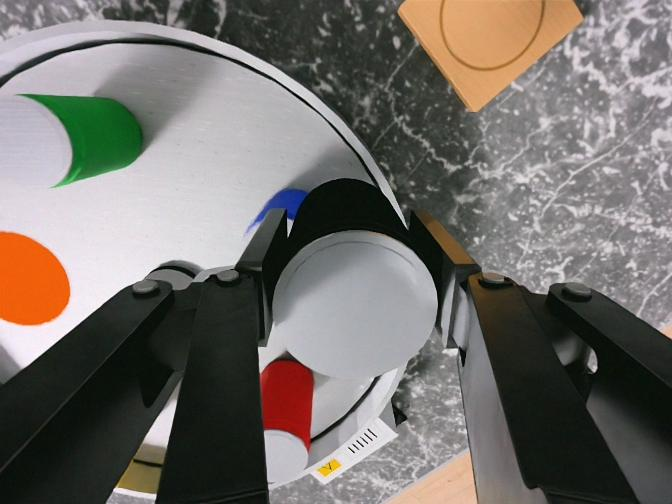

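Emit:
wait(seconds=7.2)

Emit:
execute_actions([
  [[0,0,0,0,0,0,1,1,1,-0.00017,0,0,0.0001,-0.00016,-0.00014,-1,-0.9,-1],[0,0,0,0,0,0,1,1,1,-0.00067,0,0,0.00039,-0.00062,-0.00058,-1,-0.9,-1],[0,0,0,0,0,0,1,1,1,-0.0015,0,0,0.00087,-0.00141,-0.0013,-1,-0.9,-1],[0,0,0,0,0,0,1,1,1,-0.00268,0,0,0.00156,-0.0025,-0.00231,-1,-0.9,-1],[0,0,0,0,0,0,1,1,1,-0.00418,0,0,0.00245,-0.0039,-0.00359,-1,-0.9,-1],[0,0,0,0,0,0,1,1,1,-0.00602,0,0,0.00356,-0.00562,-0.00516,-1,-0.9,-1],[0,0,0,0,0,0,1,1,1,-0.00819,0,0,0.00488,-0.00765,-0.00699,-1,-0.9,-1],[0,0,0,0,0,0,1,1,1,-0.01069,0,0,0.00644,-0.00999,-0.00908,-1,-0.9,-1],[0,0,0,0,0,0,1,1,1,-0.01337,0,0,0.00814,-0.01264,-0.01129,-1,-0.9,-1],[0,0,0,0,0,0,1,1,1,-0.01604,0,0,0.00987,-0.01545,-0.01348,-1,-0.9,-1],[0,0,0,0,0,0,1,1,1,-0.01871,0,0,0.01163,-0.01826,-0.01564,-1,-0.9,-1],[0,0,0,0,0,0,1,1,1,-0.02138,0,0,0.01343,-0.02107,-0.01778,-1,-0.9,-1],[0,0,0,0,0,0,1,1,1,-0.02405,0,0,0.01527,-0.02388,-0.01989,-1,-0.9,-1],[0,0,0,0,0,0,1,1,1,-0.02671,0,0,0.01714,-0.02669,-0.02198,-1,-0.9,-1],[0,0,0,0,0,0,1,1,1,-0.02938,0,0,0.01904,-0.0295,-0.02405,-1,-0.9,-1]],
  [[0,0,0,0,0,0,1,1,1,-0.00267,0,0,0.00194,-0.00281,-0.00204,-1,-0.9,-1],[0,0,0,0,0,0,1,1,1,-0.00533,0,0,0.00392,-0.00562,-0.00405,-1,-0.9,-1],[0,0,0,0,0,0,1,1,1,-0.008,0,0,0.00592,-0.00843,-0.00605,-1,-0.9,-1],[0,0,0,0,0,0,1,1,1,-0.01066,0,0,0.00797,-0.01124,-0.00802,-1,-0.9,-1],[0,0,0,0,0,0,1,1,1,-0.01333,0,0,0.01005,-0.01405,-0.00996,-1,-0.9,-1],[0,0,0,0,0,0,1,1,1,-0.01599,0,0,0.01216,-0.01686,-0.01188,-1,-0.9,-1],[0,0,0,0,0,0,1,1,1,-0.01865,0,0,0.0143,-0.01967,-0.01378,-1,-0.9,-1],[0,0,0,0,0,0,1,1,1,-0.02121,0,0,0.0164,-0.02248,-0.01558,-1,-0.9,-1],[0,0,0,0,0,0,1,1,1,-0.02355,0,0,0.01834,-0.02529,-0.01721,-1,-0.9,-1],[0,0,0,0,0,0,1,1,1,-0.02567,0,0,0.02014,-0.0281,-0.01867,-1,-0.9,-1],[0,0,0,0,0,0,1,1,1,-0.02759,0,0,0.02177,-0.03091,-0.01998,-1,-0.9,-1],[0,0,0,0,0,0,1,1,1,-0.02929,0,0,0.02324,-0.03372,-0.02113,-1,-0.9,-1],[0,0,0,0,0,0,1,1,1,-0.03078,0,0,0.02453,-0.03653,-0.02213,-1,-0.9,-1],[0,0,0,0,0,0,1,1,1,-0.03205,0,0,0.02565,-0.03934,-0.02298,-1,-0.9,-1],[0,0,0,0,0,0,1,1,1,-0.03312,0,0,0.02659,-0.04215,-0.02368,-1,-0.9,-1]],
  [[0,0,0,0,0,0,1,1,1,-0.00085,0,0,0.00075,-0.00281,-0.00056,-1,-0.9,-1],[0,0,0,0,0,0,1,1,1,-0.00148,0,0,0.00132,-0.00562,-0.00098,-1,-0.9,-1],[0,0,0,0,0,0,1,1,1,-0.00202,0,0,0.0018,-0.00843,-0.00133,-1,-0.9,-1],[0,0,0,0,0,0,1,1,1,-0.00255,0,0,0.00227,-0.01124,-0.00167,-1,-0.9,-1],[0,0,0,0,0,0,1,1,1,-0.00308,0,0,0.00275,-0.01405,-0.00202,-1,-0.9,-1],[0,0,0,0,0,0,1,1,1,-0.00361,0,0,0.00323,-0.01686,-0.00236,-1,-0.9,-1],[0,0,0,0,0,0,1,1,1,-0.00408,0,0,0.00366,-0.01967,-0.00267,-1,-0.9,-1],[0,0,0,0,0,0,1,1,1,-0.00455,0,0,0.00409,-0.02248,-0.00297,-1,-0.9,-1],[0,0,0,0,0,0,1,1,1,-0.00497,0,0,0.00446,-0.02529,-0.00324,-1,-0.9,-1],[0,0,0,0,0,0,1,1,1,-0.00538,0,0,0.00484,-0.0281,-0.0035,-1,-0.9,-1],[0,0,0,0,0,0,1,1,1,-0.00573,0,0,0.00516,-0.03091,-0.00373,-1,-0.9,-1],[0,0,0,0,0,0,1,1,1,-0.00609,0,0,0.00549,-0.03372,-0.00396,-1,-0.9,-1],[0,0,0,0,0,0,1,1,1,-0.00609,0,0,0.00549,-0.03653,-0.00396,-1,-0.9,-1],[0,0,0,0,0,0,1,1,1,-0.00609,0,0,0.00549,-0.03934,-0.00396,0.5,-0.9,0.5],[0,0,0,0,0,0,1,1,1,-0.00609,0,0,0.00549,-0.04215,-0.00396,0.5,-0.9,0.5]],
  [[0,0,0,0,0,0,1,1,1,0,0,0,0,-0.00281,0,0.5,-0.9,0.5],[0,0,0,0,0,0,1,1,1,0,0,0,0,-0.00562,0,0.5,-0.9,0.5],[0,0,0,0,0,0,1,1,1,0,0,0,0,-0.00843,0,0.5,-0.9,0.5],[0,0,0,0,0,0,1,1,1,0,0,0,0,-0.01124,0,0.5,-0.9,0.5],[0,0,0,0,0,0,1,1,1,0,0,0,0,-0.01405,0,0.5,-0.9,0.5],[0,0,0,0,0,0,1,1,1,0,0,0,0,-0.01686,0,0.5,-0.9,0.5],[0,0,0,0,0,0,1,1,1,0,0,0,0,-0.01967,0,0.5,-0.9,0.5],[0,0,0,0,0,0,1,1,1,0.00018,0,0,-0.00017,-0.02248,0.00012,0.5,-0.9,0.5],[0,0,0,0,0,0,1,1,1,0.00074,0,0,-0.00067,-0.02529,0.00047,0.5,-0.9,0.5],[0,0,0,0,0,0,1,1,1,0.00166,0,0,-0.00151,-0.0281,0.00107,0.5,-0.9,0.5],[0,0,0,0,0,0,1,1,1,0.00295,0,0,-0.00268,-0.03091,0.0019,0.5,-0.9,0.5],[0,0,0,0,0,0,1,1,1,0.00461,0,0,-0.00417,-0.03372,0.00298,0.5,-0.9,0.5],[0,0,0,0,0,0,1,1,1,0.00664,0,0,-0.00597,-0.03653,0.00432,0.5,-0.9,0.5],[0,0,0,0,0,0,1,1,1,0.00904,0,0,-0.00807,-0.03934,0.00592,0.5,-0.9,0.5],[0,0,0,0,0,0,1,1,1,0.01181,0,0,-0.01047,-0.04215,0.00779,0.5,-0.9,0.5]],
  [[0,0,0,0,0,0,1,1,1,0.00295,0,0,-0.00251,-0.00281,0.00202,0.5,-0.9,0.5],[0,0,0,0,0,0,1,1,1,0.00591,0,0,-0.00497,-0.00562,0.00407,0.5,-0.9,0.5],[0,0,0,0,0,0,1,1,1,0.00887,0,0,-0.0074,-0.00843,0.00615,0.5,-0.9,0.5],[0,0,0,0,0,0,1,1,1,0.01182,0,0,-0.00978,-0.01124,0.00826,0.5,-0.9,0.5],[0,0,0,0,0,0,1,1,1,0.01478,0,0,-0.01212,-0.01405,0.0104,0.5,-0.9,0.5],[0,0,0,0,0,0,1,1,1,0.01774,0,0,-0.01441,-0.01686,0.01257,0.5,-0.9,0.5],[0,0,0,0,0,0,1,1,1,0.0207,0,0,-0.01667,-0.01951,0.01477,0.5,-0.9,0.5],[0,0,0,0,0,0,1,1,1,0.02366,0,0,-0.01888,-0.02186,0.017,0.5,-0.9,0.5],[0,0,0,0,0,0,1,1,1,0.02663,0,0,-0.02104,-0.02389,0.01926,0.5,-0.9,0.5],[0,0,0,0,0,0,1,1,1,0.02934,0,0,-0.02299,-0.0256,0.02135,0.5,-0.9,0.5],[0,0,0,0,0,0,1,1,1,0.03156,0,0,-0.02456,-0.02701,0.02309,0.5,-0.9,0.5],[0,0,0,0,0,0,1,1,1,0.0333,0,0,-0.02577,-0.0281,0.02445,0.5,-0.9,0.5],[0,0,0,0,0,0,1,1,1,0.03453,0,0,-0.02661,-0.02888,0.02543,0.5,-0.9,0.5],[0,0,0,0,0,0,1,1,1,0.03527,0,0,-0.02712,-0.02935,0.02602,0.5,-0.9,0.5],[0,0,0,0,0,0,1,1,1,0.03552,0,0,-0.02729,-0.02951,0.02622,0.5,-0.9,0.5]],
], cameras=["cam_high","cam_right_wrist"])

Scene clock: 74.33 s.
left_arm: end_effector_position=(+0.8314, +0.0565, +0.1304) position_measured=3 object_status=3 end_effector_quat_wxyz=(-0.233, +0.744, -0.270, +0.565) | right_arm: end_effector_position=(+0.4690, +0.5067, +0.2352) position_measured=151 object_status=2 end_effector_quat_wxyz=(+0.000, +0.365, +0.931, +0.000)
Joint names: [wrist pitch, forearm roll, wrist roll, shoulder, waist, elbow]
Joint positions: left_arm=[-0.852 -0.036 2.327 0.434 0.016 -2.244] | right_arm=[1.236 0 -0.05 0.263 0.774 -1.642]
Joint torques (N m): left_arm=[-2.39 1.74 -0.03 -64.5 -1.86 21.09] | right_arm=[0.15 4.15 -0.05 -69.27 1.59 40.6]
External joint torques (N m): left_arm=[-0.27 0.23 0 -0.9 1.77 0.43] | right_arm=[-0.16 -0.07 0.05 3.32 -2 -1.16]
Flange force (N): left_arm=[-1.9 -3.7 -0.5] | right_arm=[-2.8 2.5 3.4]
Wrist depth (mm): cam_left_wrist=[2335 2335 - 2099 2025 1990 1611 / 1733 2359 - - 2179 1733 1412 / - 1370 1457 2600 1891 1476 1271 / - 136 2757 1907 1589 1330 130 / - 135 1891 1658 1448 228 112 / - 2265 1830 1525 243 205 179 / 1733 1891 1623 256 216 188 168] | cam_right_wrist=[278 281 318 323 319 316 333 / 293 223 291 337 347 342 346 / 312 314 314 307 365 385 - / 334 330 127 116 117 - - / - 92 91 122 121 93 - / - - 63 380 - 64 69 / - - - 399 - - 69]
Joint targets: left_arm=[-0.852 -0.036 2.327 0.434 0.016 -2.244] | right_arm=[1.236 0.000 -0.050 0.263 0.774 -1.642]
Tool commands: left_gripper/position=+1.0 left_gripper/force_limit=+1.0 left_gripper/speed=+1.0 right_gripper/position=-1.0 right_gripper/force_limit=-0.9 right_gripper/speed=-1.0
wait: 7.20 s; at rest from the start

Scene clock: 77.07 s.
left_arm: end_effector_position=(+0.8314, +0.0565, +0.1304) position_measured=3 object_status=3 end_effector_quat_wxyz=(-0.233, +0.744, -0.270, +0.565) | right_arm: end_effector_position=(+0.5936, +0.3526, +0.1994) position_measured=66 object_status=3 end_effector_quat_wxyz=(+0.000, +0.495, +0.869, +0.000)
Joint names: [wrist pitch, forearm roll, wrist roll, shoulder, waist, elbow]
Joint positions: left_arm=[-0.852 -0.036 2.327 0.434 0.016 -2.244] | right_arm=[1.174 0 -0.05 0.284 0.486 -1.683]
Joint torques (N m): left_arm=[-2.43 1.74 0.01 -64.41 -1.91 20.76] | right_arm=[0.17 4.07 -0.01 -68.48 1.5 38.76]
External joint torques (N m): left_arm=[-0.22 0.21 -0.04 -1.02 2.08 0.64] | right_arm=[-0.16 -0.11 0.01 1.64 -1.36 -0.63]
External joint torques at the end of the 1st action: left_arm=[-0.24 0.24 0 -1.17 2.08 0.42] | right_arm=[-0.73 -0.07 0.11 3.31 -3.49 -2.22]
External joint torques at the end of the 2nd action: left_arm=[-0.23 0.26 -0.02 -1.23 1.51 0.39] | right_arm=[0.48 -0.02 0.09 2.38 -1.69 -1.24]
External joint torques at the end of the 3rd action: left_arm=[-0.23 0.21 -0.04 -0.95 2.07 0.33] | right_arm=[-0.33 -0.02 0.14 1.68 -0.77 -0.96]
External joint torques at the end of the 4th action: left_arm=[-0.25 0.23 0 -0.82 1.64 0.49] | right_arm=[-0.52 -0.03 0.08 -1.63 -0.6 0.31]
Flange force (N): left_arm=[-2.0 -4.5 -0.2] | right_arm=[-2.0 1.0 2.0]
Flange force at the end of the 1st action (N): left_arm=[-2.0 -4.5 -0.8] | right_arm=[-4.8 1.1 5.8]
Flange force at the end of the 2nd action (N): left_arm=[-1.2 -3.8 -1.0] | right_arm=[-2.1 1.5 2.2]
Flange force at the end of the 3rd action (N): left_arm=[-2.2 -4.2 -0.7] | right_arm=[-0.9 0.3 2.8]
Flange force at the end of the 4th action (N): left_arm=[-1.8 -3.5 -0.2] | right_arm=[-0.9 -2.0 -0.7]
Wrist depth (mm): cam_left_wrist=[2692 - - 3051 2061 1972 1634 / 2311 - - - 2243 1720 1404 / - 2487 1646 2408 1875 1495 1271 / - 135 2487 1907 1623 1346 130 / - 146 1907 1658 1457 229 112 / - 1990 1802 1536 242 206 179 / - 1907 1623 257 216 187 168] | cam_right_wrist=[246 245 247 246 247 - 310 / 261 255 261 258 259 317 317 / 276 277 277 189 274 333 329 / 294 126 202 220 288 140 1307 / - 102 318 295 384 112 88 / - 309 318 401 406 - 64 / - - - 418 1647 - -]
Joint targets: left_arm=[-0.852 -0.036 2.327 0.434 0.016 -2.244] | right_arm=[1.174 0.000 -0.050 0.284 0.486 -1.683]
camera_calibration:
cam_right_wrist: T_world_to_cam=[[0.855746, 0.517189, 0.0146803, -0.687116], [0.482707, -0.808264, 0.3372, -0.0599007], [0.186261, -0.281471, -0.941319, 0.323338], [0, 0, 0, 1]] pos_world=[0.556685, 0.397963, 0.334649]
Images, in order (width x height): cam_high 672x504, cam_right_wrist 672x504.

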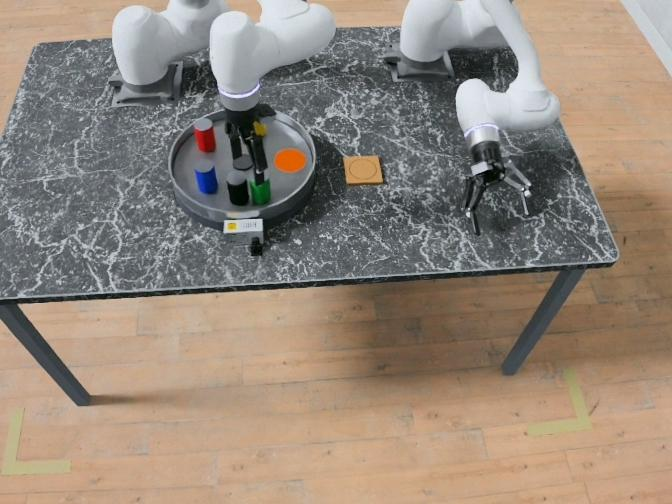

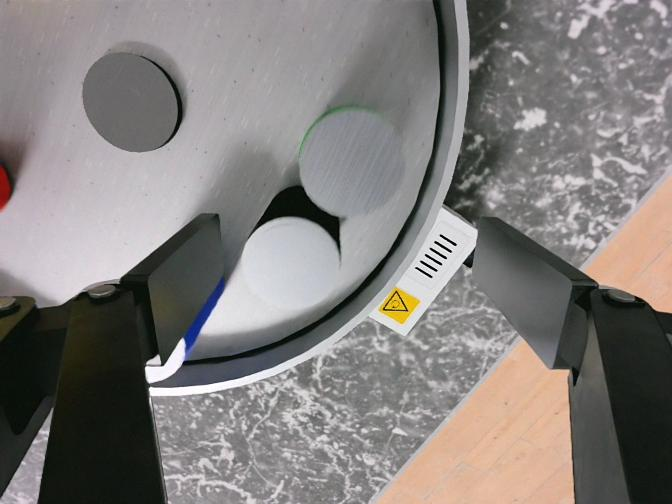

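Emit:
wait(seconds=0.1, cameras=["cam_high","cam_right_wrist"])

Emit:
zoom_image(camera="cam_high", region=[150, 90, 330, 240])

Scene clock: 81.17 s.
left_arm: end_effector_position=(+0.8314, +0.0565, +0.1304) position_measured=3 object_status=3 end_effector_quat_wxyz=(-0.233, +0.744, -0.270, +0.565) | right_arm: end_effector_position=(+0.5936, +0.3526, +0.1994) position_measured=66 object_status=3 end_effector_quat_wxyz=(+0.000, +0.495, +0.869, +0.000)
Joint names: [wrist pitch, forearm roll, wrist roll, shoulder, waist, elbow]
Joint positions: left_arm=[-0.852 -0.036 2.327 0.434 0.016 -2.244] | right_arm=[1.174 0 -0.05 0.284 0.486 -1.683]
Joint torques (N m): left_arm=[-2.49 1.7 0.01 -64.37 -1.39 21.1] | right_arm=[0.12 4.07 -0.05 -69.22 1.32 38.9]
External joint torques (N m): left_arm=[-0.16 0.27 -0.04 -0.95 1.26 0.36] | right_arm=[-0.11 -0.1 0.05 2.05 -1.4 -0.64]
Flange force (N): left_arm=[-1.1 -3.3 -0.6] | right_arm=[-2.0 1.6 2.2]
Wrist depth (mm): cam_left_wrist=[2158 - 1939 - 2061 2007 1600 / 2080 - 2487 - 2243 1747 1412 / 2757 1338 1634 2383 1875 1486 1285 / - 135 2757 1972 1600 1338 130 / - 146 1907 1658 1430 230 112 / 1860 2200 1802 1536 242 206 179 / - 1845 1682 256 216 187 168] | cam_right_wrist=[245 245 247 245 246 295 299 / 260 255 261 262 260 317 309 / 277 277 274 270 279 326 334 / 295 126 202 206 288 132 1331 / - 102 319 314 412 112 88 / - 306 300 403 412 - 64 / - - - - 1685 - -]
Joint targets: left_arm=[-0.852 -0.036 2.327 0.434 0.016 -2.244] | right_arm=[1.174 0.000 -0.050 0.284 0.486 -1.683]
Tool commands: left_gripper/position=+1.0 left_gripper/force_limit=+1.0 left_gripper/speed=+1.0 right_gripper/position=+0.5 right_gripper/force_limit=-0.9 right_gripper/speed=+0.5
wait: 0.10 s; at rest from the start
camera_calibration:
cam_right_wrist: T_world_to_cam=[[0.855729, 0.517213, 0.0147606, -0.687143], [0.482699, -0.80825, 0.337245, -0.0599164], [0.186358, -0.281466, -0.941301, 0.323276], [0, 0, 0, 1]] pos_world=[0.556685, 0.397963, 0.334649]
Images, in order (width x height): cam_high 672x504, cam_right_wrist 672x504.

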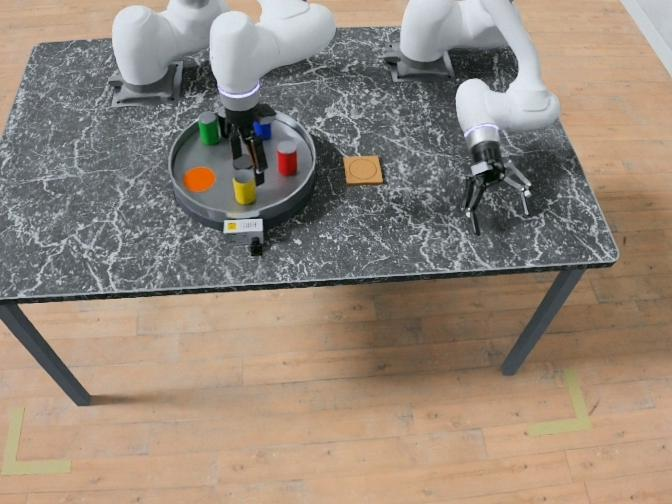

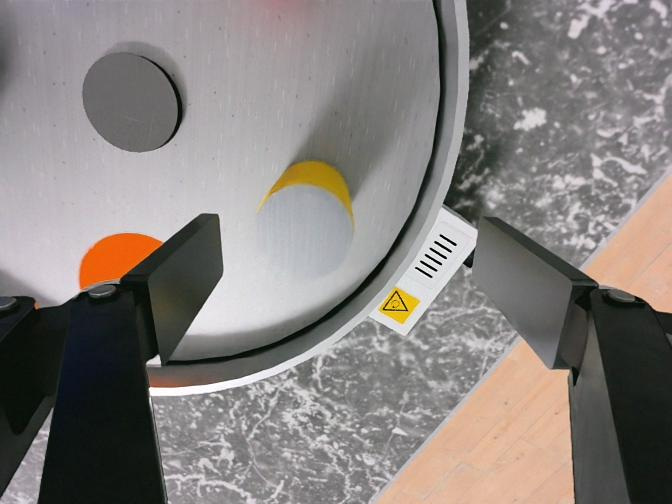

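Scaled by 2.800 from the camera's 672x504 image, which has a finer 960x720 frame.

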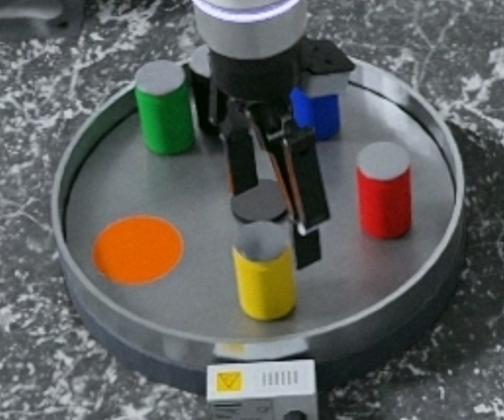

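Emit:
move([
  [0,0,0,0,0,0,1,1,1,0,0,0,0,0.12215,0,0.5,-0.9,0.5],
  [0,0,0,0,0,0,1,1,1,-0.04686,0,0,0.03732,0.12215,-0.03371,0.5,-0.9,0.5],
], speed=[0.131,0.25], blocking=false)

Emit:
wait(seconds=5, cameras=["cam_high","cam_right_wrist"])

Emit:
wait(seconds=1.5, cameras=["cam_right_wrist"])

Emit:
wait(seconds=1.5, cameras=["cam_right_wrist"])

Emit:
wait(seconds=1.5, cameras=["cam_right_wrist"])

Emit:
wait(seconds=1.5, cameras=["cam_right_wrist"])

Scene clock: 84.57 s.
left_arm: end_effector_position=(+0.8314, +0.0565, +0.1304) position_measured=3 object_status=3 end_effector_quat_wxyz=(-0.233, +0.744, -0.270, +0.565) | right_arm: end_effector_position=(+0.5736, +0.3843, +0.1994) position_measured=66 object_status=3 end_effector_quat_wxyz=(+0.000, +0.471, +0.882, +0.000) end_effector_velocity=(-0.049, +0.075, +0.000) end_effector_angular_velocity=(+0.000, -0.001, +0.130)
Joint names: [wrist pitch, forearm roll, wrist roll, shoulder, waist, elbow]
Joint positions: left_arm=[-0.852 -0.036 2.327 0.434 0.016 -2.244] | right_arm=[1.174 0 -0.05 0.284 0.54 -1.683]
Joint velocities: left_arm=[within noise] | right_arm=[0 -0.001 0 0.001 0.13 0.001]
Joint torques (N m): left_arm=[-2.47 1.75 -0.03 -64.22 -1.94 21.04] | right_arm=[0.1 4.01 -0.04 -68.9 4.14 39.01]
External joint torques (N m): left_arm=[-0.2 0.23 0 -1.42 1.88 0.5] | right_arm=[-0.1 -0.02 0.04 1.66 -4.33 -0.55]
Flange force (N): left_arm=[-1.3 -4.5 -1.0] | right_arm=[-6.2 1.0 1.8]
Wrist depth (mm): cam_left_wrist=[2099 2243 - - 2025 1972 1589 / 1956 2043 - - 2311 1733 1421 / - 1404 1293 2514 1845 1495 1271 / 2335 136 2757 1956 1600 1346 130 / - 1907 1875 1658 1439 228 112 / - 2311 1816 1536 241 206 179 / - 1907 1646 257 216 187 168] | cam_right_wrist=[246 246 241 179 244 - 289 / 261 258 260 261 259 - 324 / 276 270 277 254 278 - - / 294 126 293 205 290 132 1331 / - 102 317 312 314 112 88 / - 318 333 336 417 - 64 / - - 445 445 1659 - -]
Joint targets: left_arm=[-0.852 -0.036 2.327 0.434 0.016 -2.244] | right_arm=[1.174 0.000 -0.050 0.284 0.549 -1.683]
Tool commands: left_gripper/position=+1.0 left_gripper/force_limit=+1.0 left_gripper/speed=+1.0 right_gripper/position=+0.5 right_gripper/force_limit=-0.9 right_gripper/speed=+0.5
move: running; path passed 0 of 2 targets; right_arm: the wrist pitch is farthest, 0.136 rad from its target

Scene clock: 86.57 s.
left_arm: end_effector_position=(+0.8314, +0.0565, +0.1304) position_measured=3 object_status=3 end_effector_quat_wxyz=(-0.233, +0.744, -0.270, +0.565) | right_arm: end_effector_position=(+0.5165, +0.4583, +0.1202) position_measured=66 object_status=3 end_effector_quat_wxyz=(+0.000, +0.410, +0.912, +0.000)
Joint names: [wrist pitch, forearm roll, wrist roll, shoulder, waist, elbow]
Joint positions: left_arm=[-0.852 -0.036 2.327 0.434 0.016 -2.244] | right_arm=[1.037 0 -0.05 0.342 0.676 -1.762]
Joint torques (N m): left_arm=[-2.4 1.7 -0.04 -64.25 -1.67 21.03] | right_arm=[0.13 3.82 -0.11 -71.59 1.5 36.35]
External joint torques (N m): left_arm=[-0.26 0.26 0.01 -1.27 1.8 0.41] | right_arm=[-0.14 -0.08 0.11 0.98 -1.73 -0.24]
Flange force (N): left_arm=[-1.5 -4.2 -1.0] | right_arm=[-2.3 0.7 1.3]
Wrist depth (mm): cam_left_wrist=[1923 - 2408 2243 2138 2007 1623 / - - 2514 - 2311 1760 1421 / - 1387 1495 2383 1907 1486 1257 / - 136 2335 1774 1578 1346 130 / - 1600 1875 1670 1439 229 112 / - 2221 1816 1536 242 206 179 / - 1923 1658 256 216 187 168] | cam_right_wrist=[176 177 176 177 177 224 225 / 186 186 186 187 189 238 238 / 198 198 198 199 198 252 253 / 208 205 209 212 213 140 272 / - 98 227 228 224 112 88 / - 240 244 223 238 - 64 / - - 210 176 257 - -]
Joint targets: left_arm=[-0.852 -0.036 2.327 0.434 0.016 -2.244] | right_arm=[1.037 0.000 -0.050 0.342 0.676 -1.762]
Tool commands: left_gripper/position=+1.0 left_gripper/force_limit=+1.0 left_gripper/speed=+1.0 right_gripper/position=+0.5 right_gripper/force_limit=-0.9 right_gripper/speed=+0.5
earlier move: done
wait: 2.00 of 5 s (the move ended)
camera_calibration:
cam_right_wrist: T_world_to_cam=[[0.742793, 0.669358, 0.0147795, -0.686062], [0.626501, -0.70268, 0.337249, -0.0332168], [0.236126, -0.241247, -0.941299, 0.248706], [0, 0, 0, 1]] pos_world=[0.471686, 0.49588, 0.255449]
Images, in order (width x height): cam_high 672x504, cam_right_wrist 672x504.

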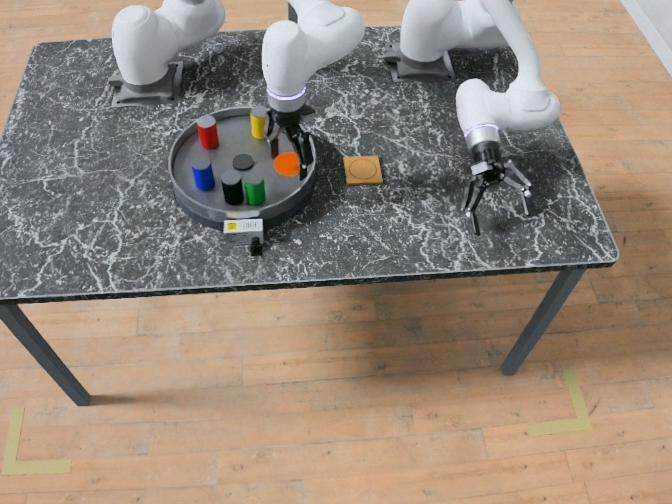

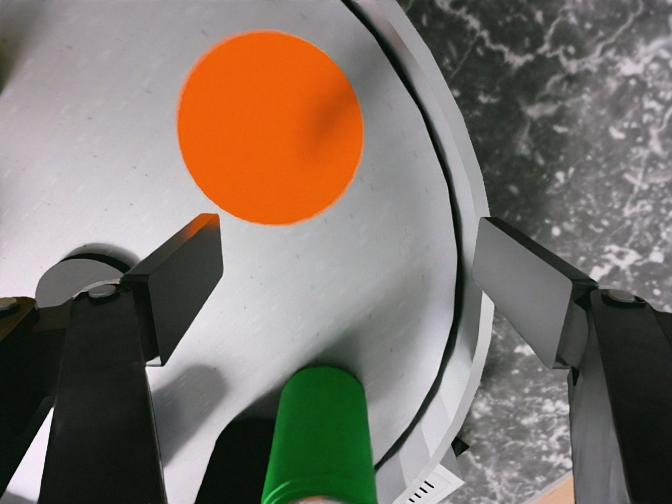

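Scene clock: 88.07 s.
left_arm: end_effector_position=(+0.8314, +0.0565, +0.1304) position_measured=3 object_status=3 end_effector_quat_wxyz=(-0.233, +0.744, -0.270, +0.565) | right_arm: end_effector_position=(+0.5165, +0.4583, +0.1202) position_measured=66 object_status=3 end_effector_quat_wxyz=(+0.000, +0.410, +0.912, +0.000)
Joint names: [wrist pitch, forearm roll, wrist roll, shoulder, waist, elbow]
Joint positions: left_arm=[-0.852 -0.036 2.327 0.434 0.016 -2.244] | right_arm=[1.037 0 -0.05 0.342 0.676 -1.762]
Joint torques (N m): left_arm=[-2.43 1.71 -0.04 -64.12 -1.97 20.86] | right_arm=[0.16 3.78 -0.04 -72.19 1.16 36.54]
External joint torques (N m): left_arm=[-0.24 0.26 0 -1.62 1.97 0.67] | right_arm=[-0.17 -0.05 0.04 1.72 -1.02 -0.61]
Flange force (N): left_arm=[-1.2 -5.0 -1.0] | right_arm=[-1.4 1.0 2.3]
Wrist depth (mm): cam_left_wrist=[1875 2311 2158 2311 1990 1972 1646 / 2265 - - - 2311 1720 1395 / 2383 1362 1505 2408 1907 1495 1250 / - 136 2487 1875 1623 1378 130 / - 146 1860 1658 1448 229 112 / - 2200 1802 1546 242 206 179 / 1760 1923 1623 257 223 187 167] | cam_right_wrist=[- 98 173 177 177 225 225 / 104 104 120 187 187 242 234 / 200 111 198 199 198 249 256 / 208 205 209 212 212 132 269 / - 98 226 226 224 112 88 / - 240 244 244 238 - 64 / - - 265 265 253 - -]
Joint targets: left_arm=[-0.852 -0.036 2.327 0.434 0.016 -2.244] | right_arm=[1.037 0.000 -0.050 0.342 0.676 -1.762]
Tool commands: left_gripper/position=+1.0 left_gripper/force_limit=+1.0 left_gripper/speed=+1.0 right_gripper/position=+0.5 right_gripper/force_limit=-0.9 right_gripper/speed=+0.5
wait: 1.50 s; at rest by 0.17 s
camera_calibration:
cam_right_wrist: T_world_to_cam=[[0.742811, 0.66934, 0.0147097, -0.685976], [0.626515, -0.702696, 0.337191, -0.0332715], [0.236032, -0.241253, -0.941322, 0.248735], [0, 0, 0, 1]] pos_world=[0.471686, 0.49578, 0.255449]
Images, in order (width x height): cam_right_wrist 672x504.

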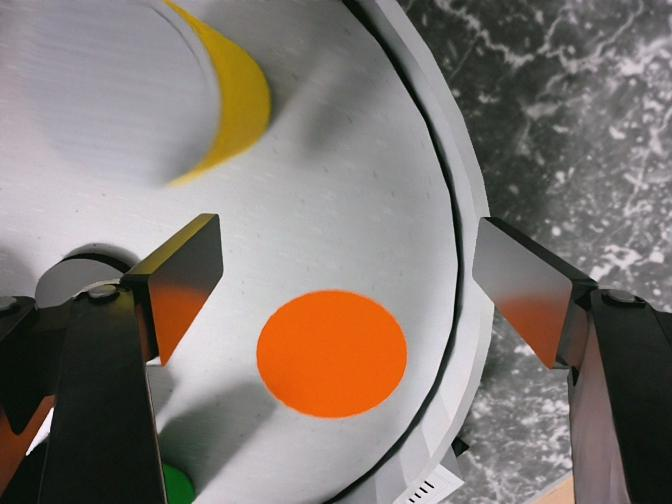

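Scene clock: 89.57 s.
left_arm: end_effector_position=(+0.8314, +0.0565, +0.1304) position_measured=3 object_status=3 end_effector_quat_wxyz=(-0.233, +0.744, -0.270, +0.565) | right_arm: end_effector_position=(+0.5165, +0.4583, +0.1202) position_measured=66 object_status=3 end_effector_quat_wxyz=(+0.000, +0.410, +0.912, +0.000)
Joint names: [wrist pitch, forearm roll, wrist roll, shoulder, waist, elbow]
Joint positions: left_arm=[-0.852 -0.036 2.327 0.434 0.016 -2.244] | right_arm=[1.037 0 -0.05 0.342 0.676 -1.762]
Joint torques (N m): left_arm=[-2.43 1.71 -0.02 -64.53 -1.56 21.06] | right_arm=[0.15 3.81 -0.08 -71.95 1.36 36.49]
External joint torques (N m): left_arm=[-0.23 0.26 -0.01 -0.86 1.41 0.39] | right_arm=[-0.17 -0.05 0.08 1.56 -1.29 -0.37]
Flange force (N): left_arm=[-1.5 -3.3 -0.5] | right_arm=[-1.8 1.3 1.9]
Wrist depth (mm): cam_left_wrist=[1939 - 2061 2243 1956 2007 1600 / 2571 - - - 2221 1747 1404 / - 1338 1578 2542 1907 1515 1271 / - 135 2757 1875 1611 1338 130 / - 1505 1923 1670 1439 229 112 / - 1891 1816 1536 243 206 180 / - 1990 1634 258 216 188 168] | cam_right_wrist=[- 126 176 176 173 224 225 / 114 154 187 187 189 238 246 / 198 198 199 199 199 253 252 / 208 206 210 209 212 132 274 / - 98 226 158 224 112 82 / - 240 241 137 222 312 64 / - 264 265 148 241 - -]
Joint targets: left_arm=[-0.852 -0.036 2.327 0.434 0.016 -2.244] | right_arm=[1.037 0.000 -0.050 0.342 0.676 -1.762]
Tool commands: left_gripper/position=+1.0 left_gripper/force_limit=+1.0 left_gripper/speed=+1.0 right_gripper/position=+0.5 right_gripper/force_limit=-0.9 right_gripper/speed=+0.5
wait: 1.50 s; at rest by 0.17 s
camera_calibration:
cam_right_wrist: T_world_to_cam=[[0.742811, 0.66934, 0.0147097, -0.686043], [0.626515, -0.702696, 0.337191, -0.0332012], [0.236032, -0.241253, -0.941322, 0.248759], [0, 0, 0, 1]] pos_world=[0.471686, 0.49588, 0.255449]
Images, in order (width x height): cam_right_wrist 672x504.

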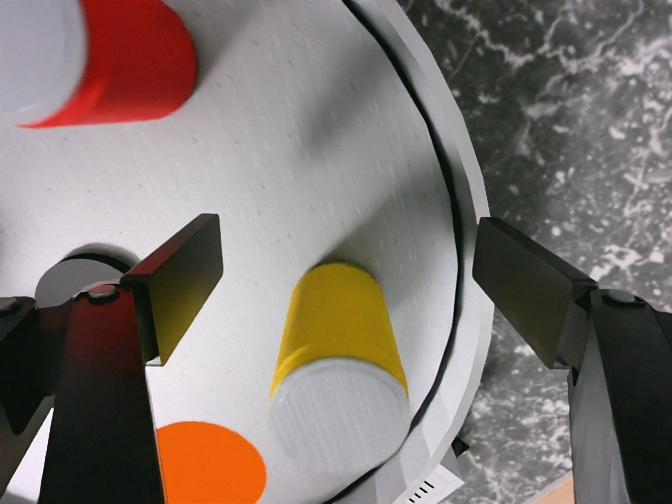

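Scene clock: 91.07 s.
left_arm: end_effector_position=(+0.8314, +0.0565, +0.1304) position_measured=3 object_status=3 end_effector_quat_wxyz=(-0.233, +0.744, -0.270, +0.565) | right_arm: end_effector_position=(+0.5165, +0.4583, +0.1202) position_measured=66 object_status=3 end_effector_quat_wxyz=(+0.000, +0.410, +0.912, +0.000)
Joint names: [wrist pitch, forearm roll, wrist roll, shoulder, waist, elbow]
Joint positions: left_arm=[-0.852 -0.036 2.327 0.434 0.016 -2.244] | right_arm=[1.037 0 -0.05 0.342 0.676 -1.762]
Joint torques (N m): left_arm=[-2.43 1.75 0.06 -64.24 -1.79 21.01] | right_arm=[0.14 3.78 -0.06 -72.23 1.32 36.34]
External joint torques (N m): left_arm=[-0.23 0.23 -0.09 -1.42 1.57 0.49] | right_arm=[-0.14 -0.02 0.06 1.18 -1.11 -0.25]
Flange force (N): left_arm=[-1.0 -4.1 -1.1] | right_arm=[-1.5 1.0 1.4]
Wrist depth (mm): cam_left_wrist=[1875 1875 - 1802 2099 2007 1646 / 2025 - 2408 2487 2243 1733 1421 / - 1278 1556 2542 1923 1486 1271 / - 136 2660 1891 1589 1346 130 / - 1567 1907 1634 1412 229 112 / 1860 2200 1816 1525 242 205 179 / - 1972 1646 252 216 187 168] | cam_right_wrist=[157 176 176 176 180 220 225 / 179 186 186 187 188 241 235 / 198 198 198 199 199 253 256 / 208 205 206 138 213 140 269 / - 98 135 126 222 112 88 / - 239 245 136 238 312 64 / - - 231 266 247 - -]
Joint targets: left_arm=[-0.852 -0.036 2.327 0.434 0.016 -2.244] | right_arm=[1.037 0.000 -0.050 0.342 0.676 -1.762]
Tool commands: left_gripper/position=+1.0 left_gripper/force_limit=+1.0 left_gripper/speed=+1.0 right_gripper/position=+0.5 right_gripper/force_limit=-0.9 right_gripper/speed=+0.5
wait: 1.50 s; at rest by 0.17 s
camera_calibration:
cam_right_wrist: T_world_to_cam=[[0.742811, 0.66934, 0.0147097, -0.686043], [0.626515, -0.702696, 0.337191, -0.0332012], [0.236032, -0.241253, -0.941322, 0.248759], [0, 0, 0, 1]] pos_world=[0.471686, 0.49588, 0.255449]
Images, in order (width x height): cam_right_wrist 672x504.

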